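# Press the marked end of an ivory rocker switch

## Task

Push the marked end of the ivory rocker switch down until it remains down by itself, with the switch still lying flat on the table. At the end, neither arm (nor its camera cable) may be in contact with the switch, and any drink can, parts box or small stack bin must still be upright.

## Robot and tools

Robot: two 6-joint arms, left_arm and right_arm, each with a two-finger gripper. Joint order for each arm, always: waist, shoulder, elbow, wrist pitch, wrist yaw, wrist roll; then the gripper opening. Stated joint ranges (rad): waist -2.618 to 3.054, shoulder 0.000 to 3.142, elbow 0.000 to 3.142, wrist pitch -1.571 to 1.571, wrist yaw -1.571 to 1.571, wrist roll -2.094 to 2.094. True limits may differ by up to 0.059 rad.

Frame: all hand positions, orientations and velocities are in the scene frame. Its origin sits at table-top height, halfway between the two arms' nominal bases; +x points out across the table, +z points up, and left_arm is on the +y side. Arm names do not match image left/right. A gripper's fingers point along its own +z and part along its y; end_effector_position (metres) is the spot between the finger pads, roughly 1 cm short of the tips. Reported positions and orientations can be a few centimetres off, more at long reach.

A row is 14 numbers, each in [-1, 1], always for both arms: left_arm's 6 joint values then its opening, then right_arm's 6 joint values then its opening. Joint values are offsets, not poses: they are added to the Joint targets that stood when the action (or move) began, not to the previous row. Scale: 1.0 equals 2.224 rad for waist, shoulder and elbow, and 8.485 rad for the three wrist joints. Zero means keep that joint's current target. The opening is absolute: +1 fully open, -1 closed; resend the present value to leave a gripper alone, since 0 is a real command (half open).

execute_actions(actions, cameras): actions is a list of actions; each action is a table of 1 to 15 rows, one row per 1/30 s step, the last row held to fill 15 steps. Each action restarts its offsets from the targets current at its start, so repeating an offset keeps moving further. An action that would send a joint more than 0.059 rad beyond its range is rejected for both arms; a malformed action or a failing first action rejects the whole call. An empty actions list just reports state and images. cameras: list of names (cam_head_left, cam_head_right); omitted, null or ["all"] gives both, [] gives none.

move(target, speed, blend, opening_speed, blocking, cameras): target is one 14-number row, or a list of up to 15 rows passed in order; every row is an offset from the same starting Joint targets. speed is the top joint speed in rad/s (0.01 to 12.57, default 0.5), one value or one per target. blend (rad) rounds corners between listed targets. opening_speed sets how fast openings change, in units of the -1..+1 scale per second, at least 0.2. blocking=false returns after about 0.5 s while the motion continues. The path ignores obstacles and the other arm; faster motion means harder impacts, and aiming further past a contact presses harder. The result adds a move: line: done, off_target (resting more than 0.035 rad from target), moving, held, or fault, plus limits=held if steps were withheld. done does not prove contact or its absence.

wait(seconds 0 to 10, cameras) lets time pass holding the last command. stop(cameras) brakes a running move. zoom_image(camera, region): camera is cam_head_left or cam_head_right; region [x0, y0, x1, y1] in image pixels from the top-left, at most 504 by 504. finished_scene(scene): ends the current scene irreversibly; give the current scene's number.

Result lines: end_effector_position and end_effector_quat_wxyz per gripper; Joint positions (rad, plus finger gap in m, 0.094 when fully open) and Joint velocities ("within noise" when still); Joint targets, the base for your next offsets; Tool commands; grip_measured on the opening scale; Joint torques (N m, positive toward larger angles, joints 1 to 3 wrap at ±28); step readings of joint angles after execute_actions. "joint sent to its limit" means a joint was driven to its end; "joint command not followed" means the clearance check altered some targets. BASES, if present, gives calibrated base positions.

Motion limits: each joint target stays within 0.339 rad (waist, shoulder, elbow) or 2.2 rad (wrists) of the measured angle per step, and targets that would move a gripper over 200 mm are scaled back, so big changes may need several actions. Tiny joint changes may not start.

Cameras: cam_head_left and cam_head_right, 896x504 each, head-mounted looking down at the table; calibration matrices are supplied and may be slightly off.

Avoid: knocking over the can, box or bin; anything leaving the table; hitting or squeezing the other arm; fast impacts and hard presses on the switch; tipping the switch off flat. Pushing persistently against an object or holding an arm outstretched heats motors: MOTOR HOT appears at 75 °C, and at 90 °C an OVER-TEMPERATURE FAULT folds that arm away for good. To end a push, command the targets back past the measured positions. Finish with the gripper lifted clear of the switch.

Each tool is called after ">>>" as name(argument=value, ...) on one line, values as JSON.

## Session

>>> move(target=[0, -0.09, 0.295, -0.154, 0, 0, -1, 0, -0.09, 0.295, -0.154, 0, 0, -1], speed=2.5)

Scene clock: 1.73 s.
left_arm: end_effector_position=(+0.4149, +0.2528, +0.1885) grip_measured=-0.995 end_effector_quat_wxyz=(+0.373, +0.002, +0.923, -0.097) | right_arm: end_effector_position=(+0.3829, -0.2752, +0.1477) grip_measured=-0.996 end_effector_quat_wxyz=(+0.345, +0.059, +0.936, +0.041)
Joint positions: left_arm=[0.065 1.33 1.048 -0.521 0.215 -0.036 0] | right_arm=[-0.117 1.383 0.978 -0.465 -0.132 0.026 0]
Joint velocities: within noise
Joint torques (N m): left_arm=[-0.03 -6.46 10.86 1.77 0.12 -0.01] | right_arm=[-0.01 -6.15 10.81 1.54 -0.08 -0.03]
Heat: left arm: 25 °C; right arm: 29 °C.
Joint targets: left_arm=[0.065 1.304 1.077 -0.523 0.216 -0.036] | right_arm=[-0.117 1.360 1.016 -0.472 -0.133 0.026]
move: off_target (right_arm); right_arm: the elbow is farthest, 0.038 rad from its target

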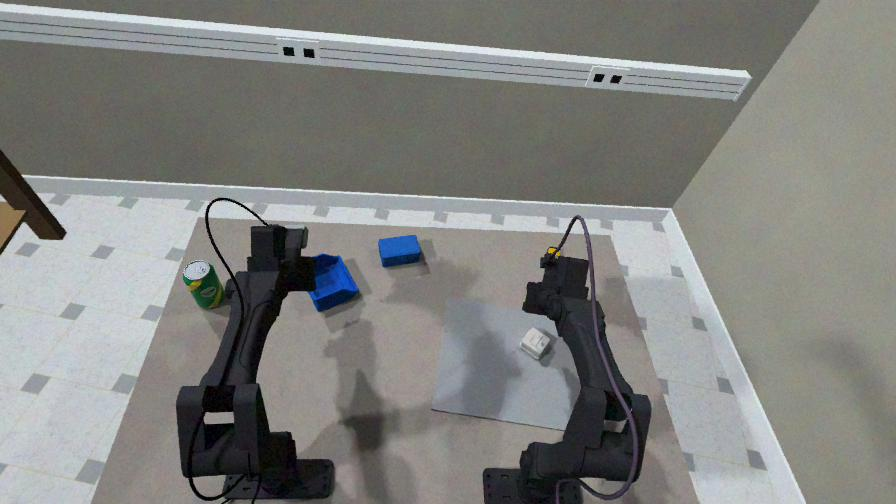

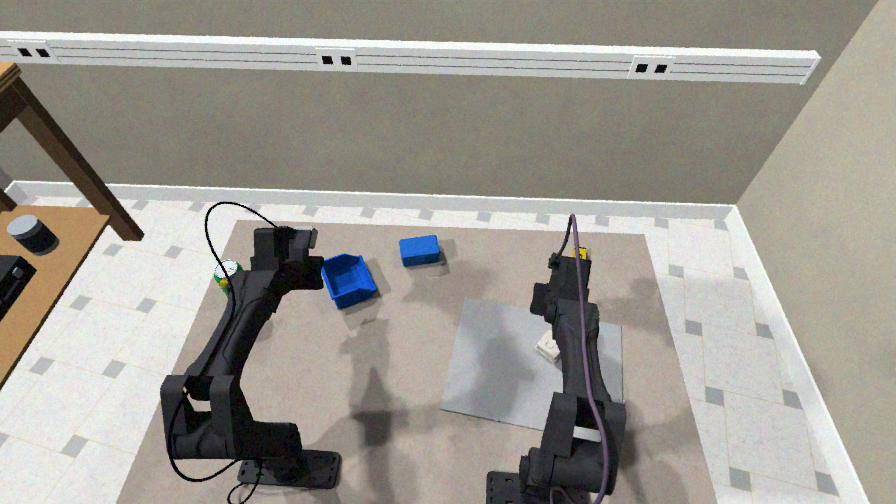

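>>> zoom_image(camera="cam_head_left", region=[504, 312, 567, 375])

Scaled by 8.000 from the camera's 896x504 image, which has a finer 1280x720 frame.

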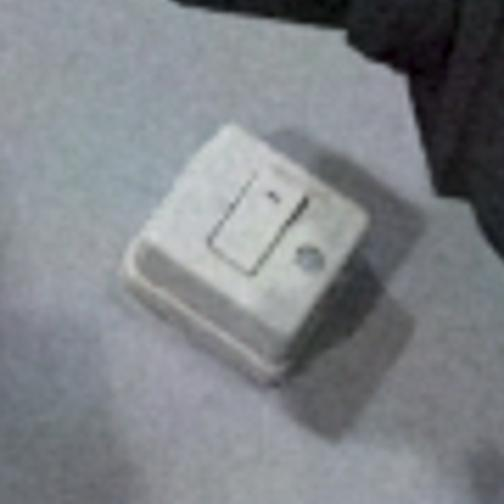

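>>> move(target=[[0, 0, 0, 0, 0, 0, -1, -0.0179, 0.3177, 0.2682, -0.1003, 0.0157, -0.0031, -1], [0, 0, 0, 0, 0, 0, -1, -0.0179, 0.3327, 0.2172, -0.083, 0.0157, -0.0031, -1], [0, 0, 0, 0, 0, 0, -1, -0.0179, 0.3177, 0.2682, -0.1003, 0.0157, -0.0031, -1]], speed=[2.0, 0.35, 1.0], blend=[0.05, 0, 0])

>>> zoom_image(camera="cam_head_left", region=[504, 312, 567, 375])

Scene clock: 6.07 s.
left_arm: end_effector_position=(+0.4148, +0.2528, +0.1884) grip_measured=-0.995 end_effector_quat_wxyz=(+0.373, +0.001, +0.923, -0.097) | right_arm: end_effector_position=(+0.3342, -0.3026, +0.0489) grip_measured=-0.997 end_effector_quat_wxyz=(-0.109, +0.094, +0.990, +0.014)
Joint positions: left_arm=[0.065 1.33 1.048 -0.521 0.215 -0.036 0] | right_arm=[-0.154 2.061 1.58 -1.31 -0.008 0.004 0]
Joint velocities: within noise
Joint torques (N m): left_arm=[-0.05 -6.54 10.81 1.76 0.11 -0.03] | right_arm=[-0.29 -8.4 8.75 -0.21 0.1 -0.06]
Heat: left arm: 26 °C; right arm: 30 °C.
Joint targets: left_arm=[0.065 1.304 1.077 -0.523 0.216 -0.036] | right_arm=[-0.157 2.067 1.612 -1.323 0.000 0.000]
move: done

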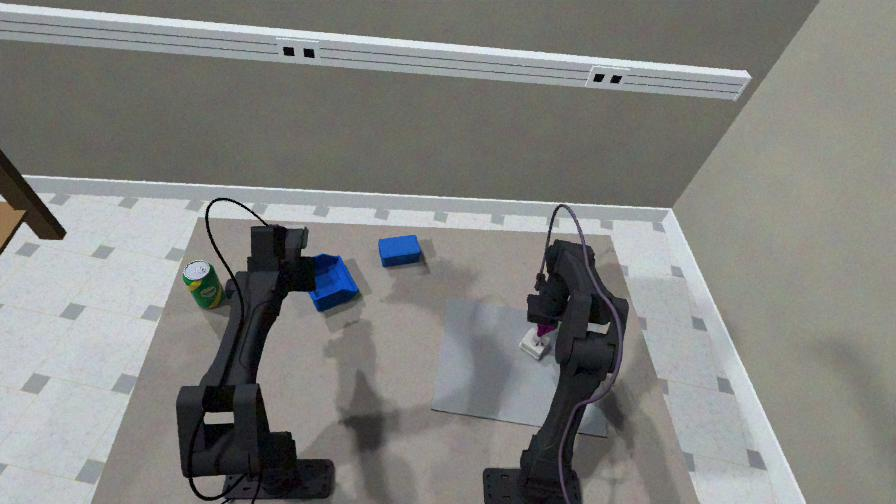

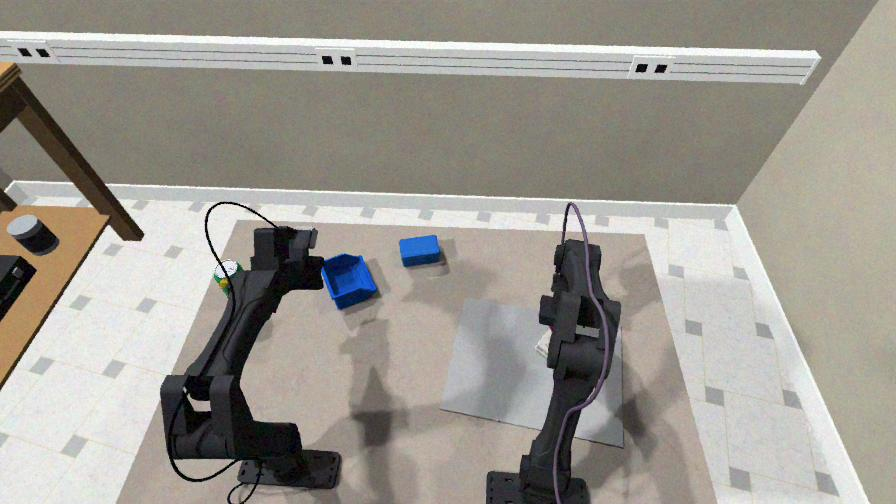

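Scaled by 8.000 from the camera's 896x504 image, which has a finer 1280x720 frame.

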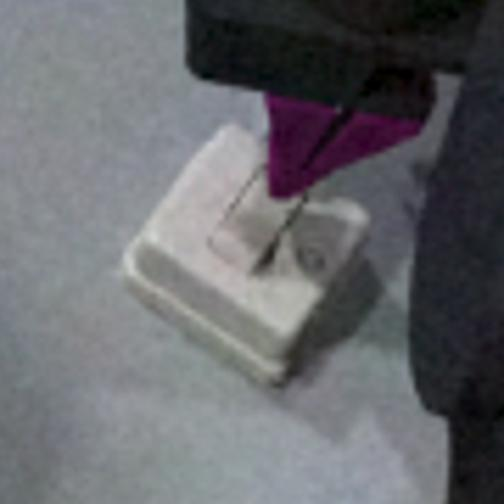

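>>> finished_scene(scene=2)

The scene is finished: the task was done.


## Next scene

The same job, from a new start.

>>> move(target=[0, -0.09, 0.295, -0.154, 0, 0, -1, 0, -0.09, 0.295, -0.154, 0, 0, -1], speed=2.5)

Scene clock: 1.73 s.
left_arm: end_effector_position=(+0.4208, +0.2846, +0.1766) grip_measured=-0.995 end_effector_quat_wxyz=(+0.400, -0.037, +0.916, +0.022) | right_arm: end_effector_position=(+0.4216, -0.2795, +0.1726) grip_measured=-0.997 end_effector_quat_wxyz=(+0.413, +0.054, +0.907, -0.062)
Joint positions: left_arm=[0.015 1.317 0.964 -0.397 -0.072 -0.052 0] | right_arm=[-0.001 1.433 1.012 -0.297 0.134 0.026 0]
Joint velocities: within noise
Joint torques (N m): left_arm=[-0.12 -6.54 10.81 1.84 -0.04 -0.06] | right_arm=[0.02 -6.82 10.7 1.77 0.05 -0.03]
Heat: left arm: 24 °C; right arm: 28 °C.
Joint targets: left_arm=[0.015 1.292 0.992 -0.397 -0.072 -0.052] | right_arm=[-0.001 1.409 1.049 -0.298 0.134 0.026]
move: off_target (right_arm); right_arm: the elbow is farthest, 0.037 rad from its target

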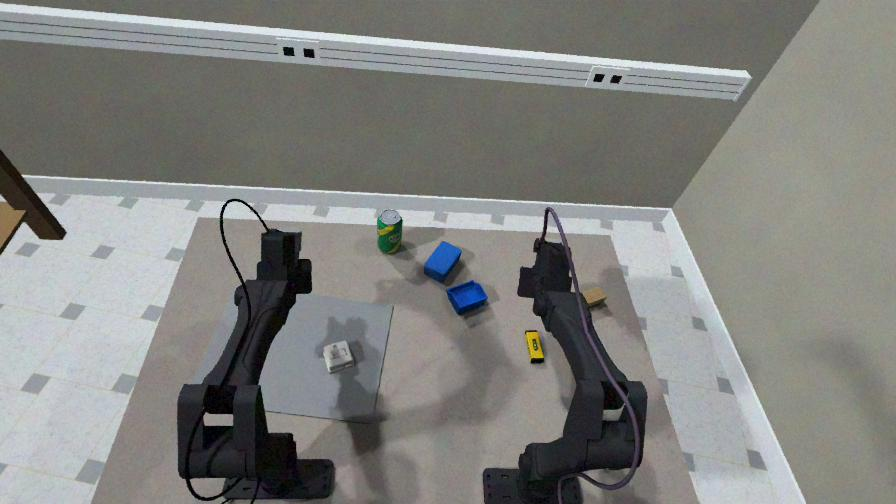

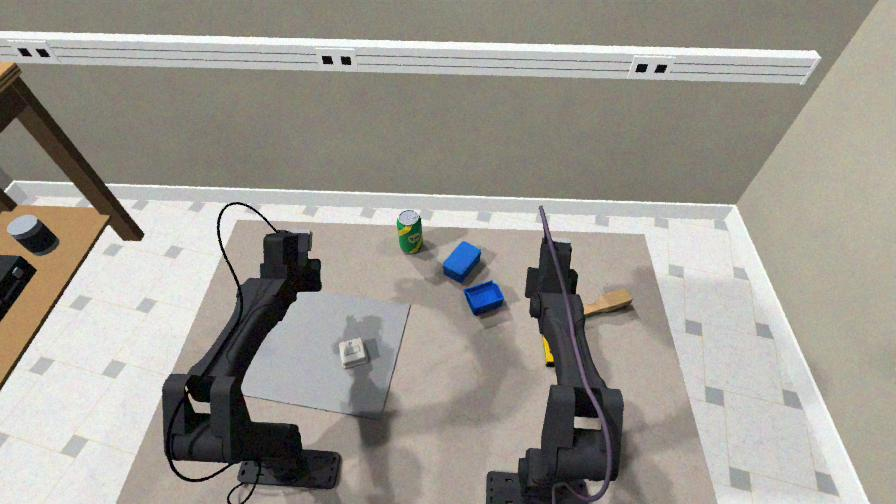

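>>> zoom_image(camera="cam_head_right", region=[321, 321, 384, 384])

Scaled by 8.000 from the camera's 896x504 image, which has a finer 1280x720 frame.

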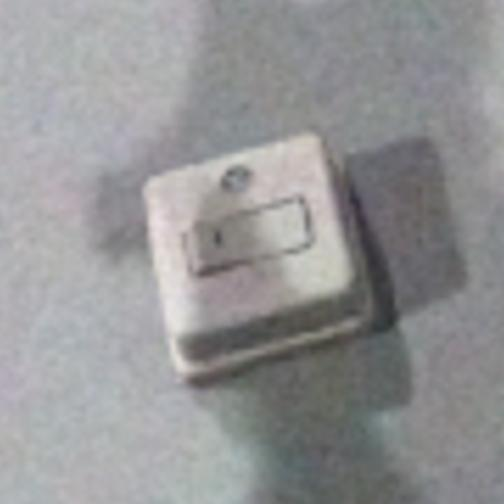

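>>> move(target=[[-0.1385, 0.2264, 0.1198, -0.0975, 0.0085, 0.0061, -1, 0, 0, 0, 0, 0, 0, -1], [-0.1385, 0.2476, 0.0706, -0.0791, 0.0085, 0.0061, -1, 0, 0, 0, 0, 0, 0, -1], [-0.1385, 0.2264, 0.1198, -0.0975, 0.0085, 0.0061, -1, 0, 0, 0, 0, 0, 0, -1]], speed=[2.0, 0.35, 1.0], blend=[0.05, 0, 0])

>>> zoom_image(camera="cam_head_right", region=[321, 321, 384, 384])

Scene clock: 6.30 s.
left_arm: end_effector_position=(+0.2905, +0.1938, +0.0502) grip_measured=-0.995 end_effector_quat_wxyz=(-0.106, +0.146, +0.983, +0.022) | right_arm: end_effector_position=(+0.4215, -0.2795, +0.1724) grip_measured=-0.997 end_effector_quat_wxyz=(+0.413, +0.053, +0.907, -0.062)
Joint positions: left_arm=[-0.289 1.81 1.237 -1.215 -0.01 -0.012 0] | right_arm=[-0.001 1.433 1.012 -0.298 0.134 0.026 0]
Joint velocities: within noise
Joint torques (N m): left_arm=[-0.49 -8.24 8.05 -0.01 0.13 0.08] | right_arm=[-0.01 -6.83 10.7 1.77 0.06 -0.02]
Heat: left arm: 25 °C; right arm: 29 °C.
Joint targets: left_arm=[-0.293 1.795 1.259 -1.224 0.000 -0.001] | right_arm=[-0.001 1.409 1.049 -0.298 0.134 0.026]
move: off_target (right_arm); right_arm: the elbow is farthest, 0.037 rad from its target

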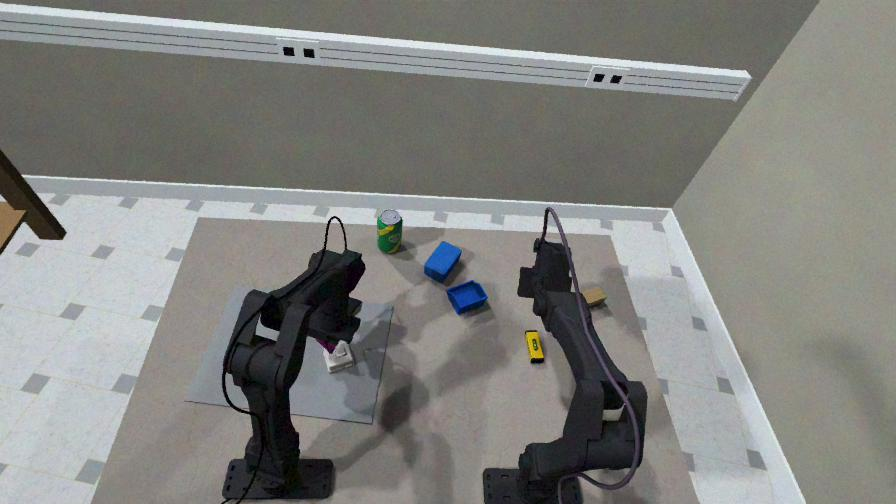

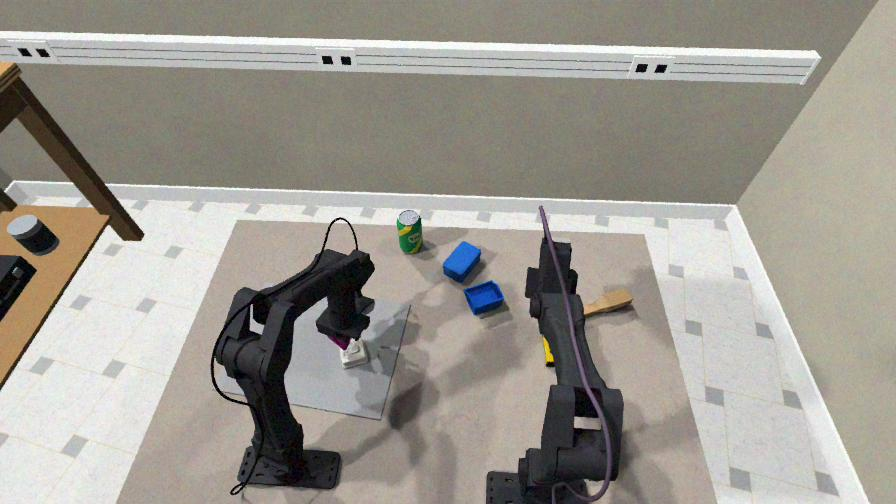

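Scaled by 8.000 from the camera's 896x504 image, which has a finer 1280x720 frame.

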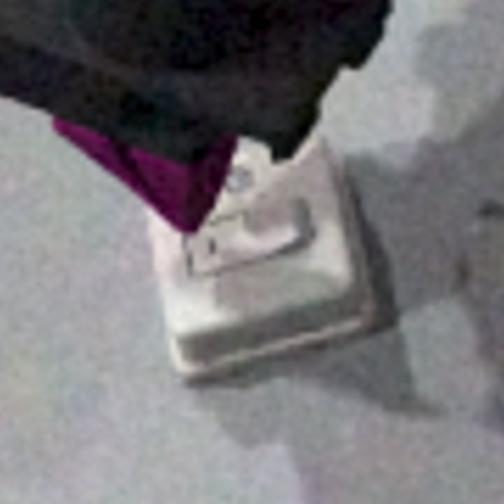

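Right end raised: the marked end is down.

>>> finished_scene(scene=3)

The scene is finished: the task was done.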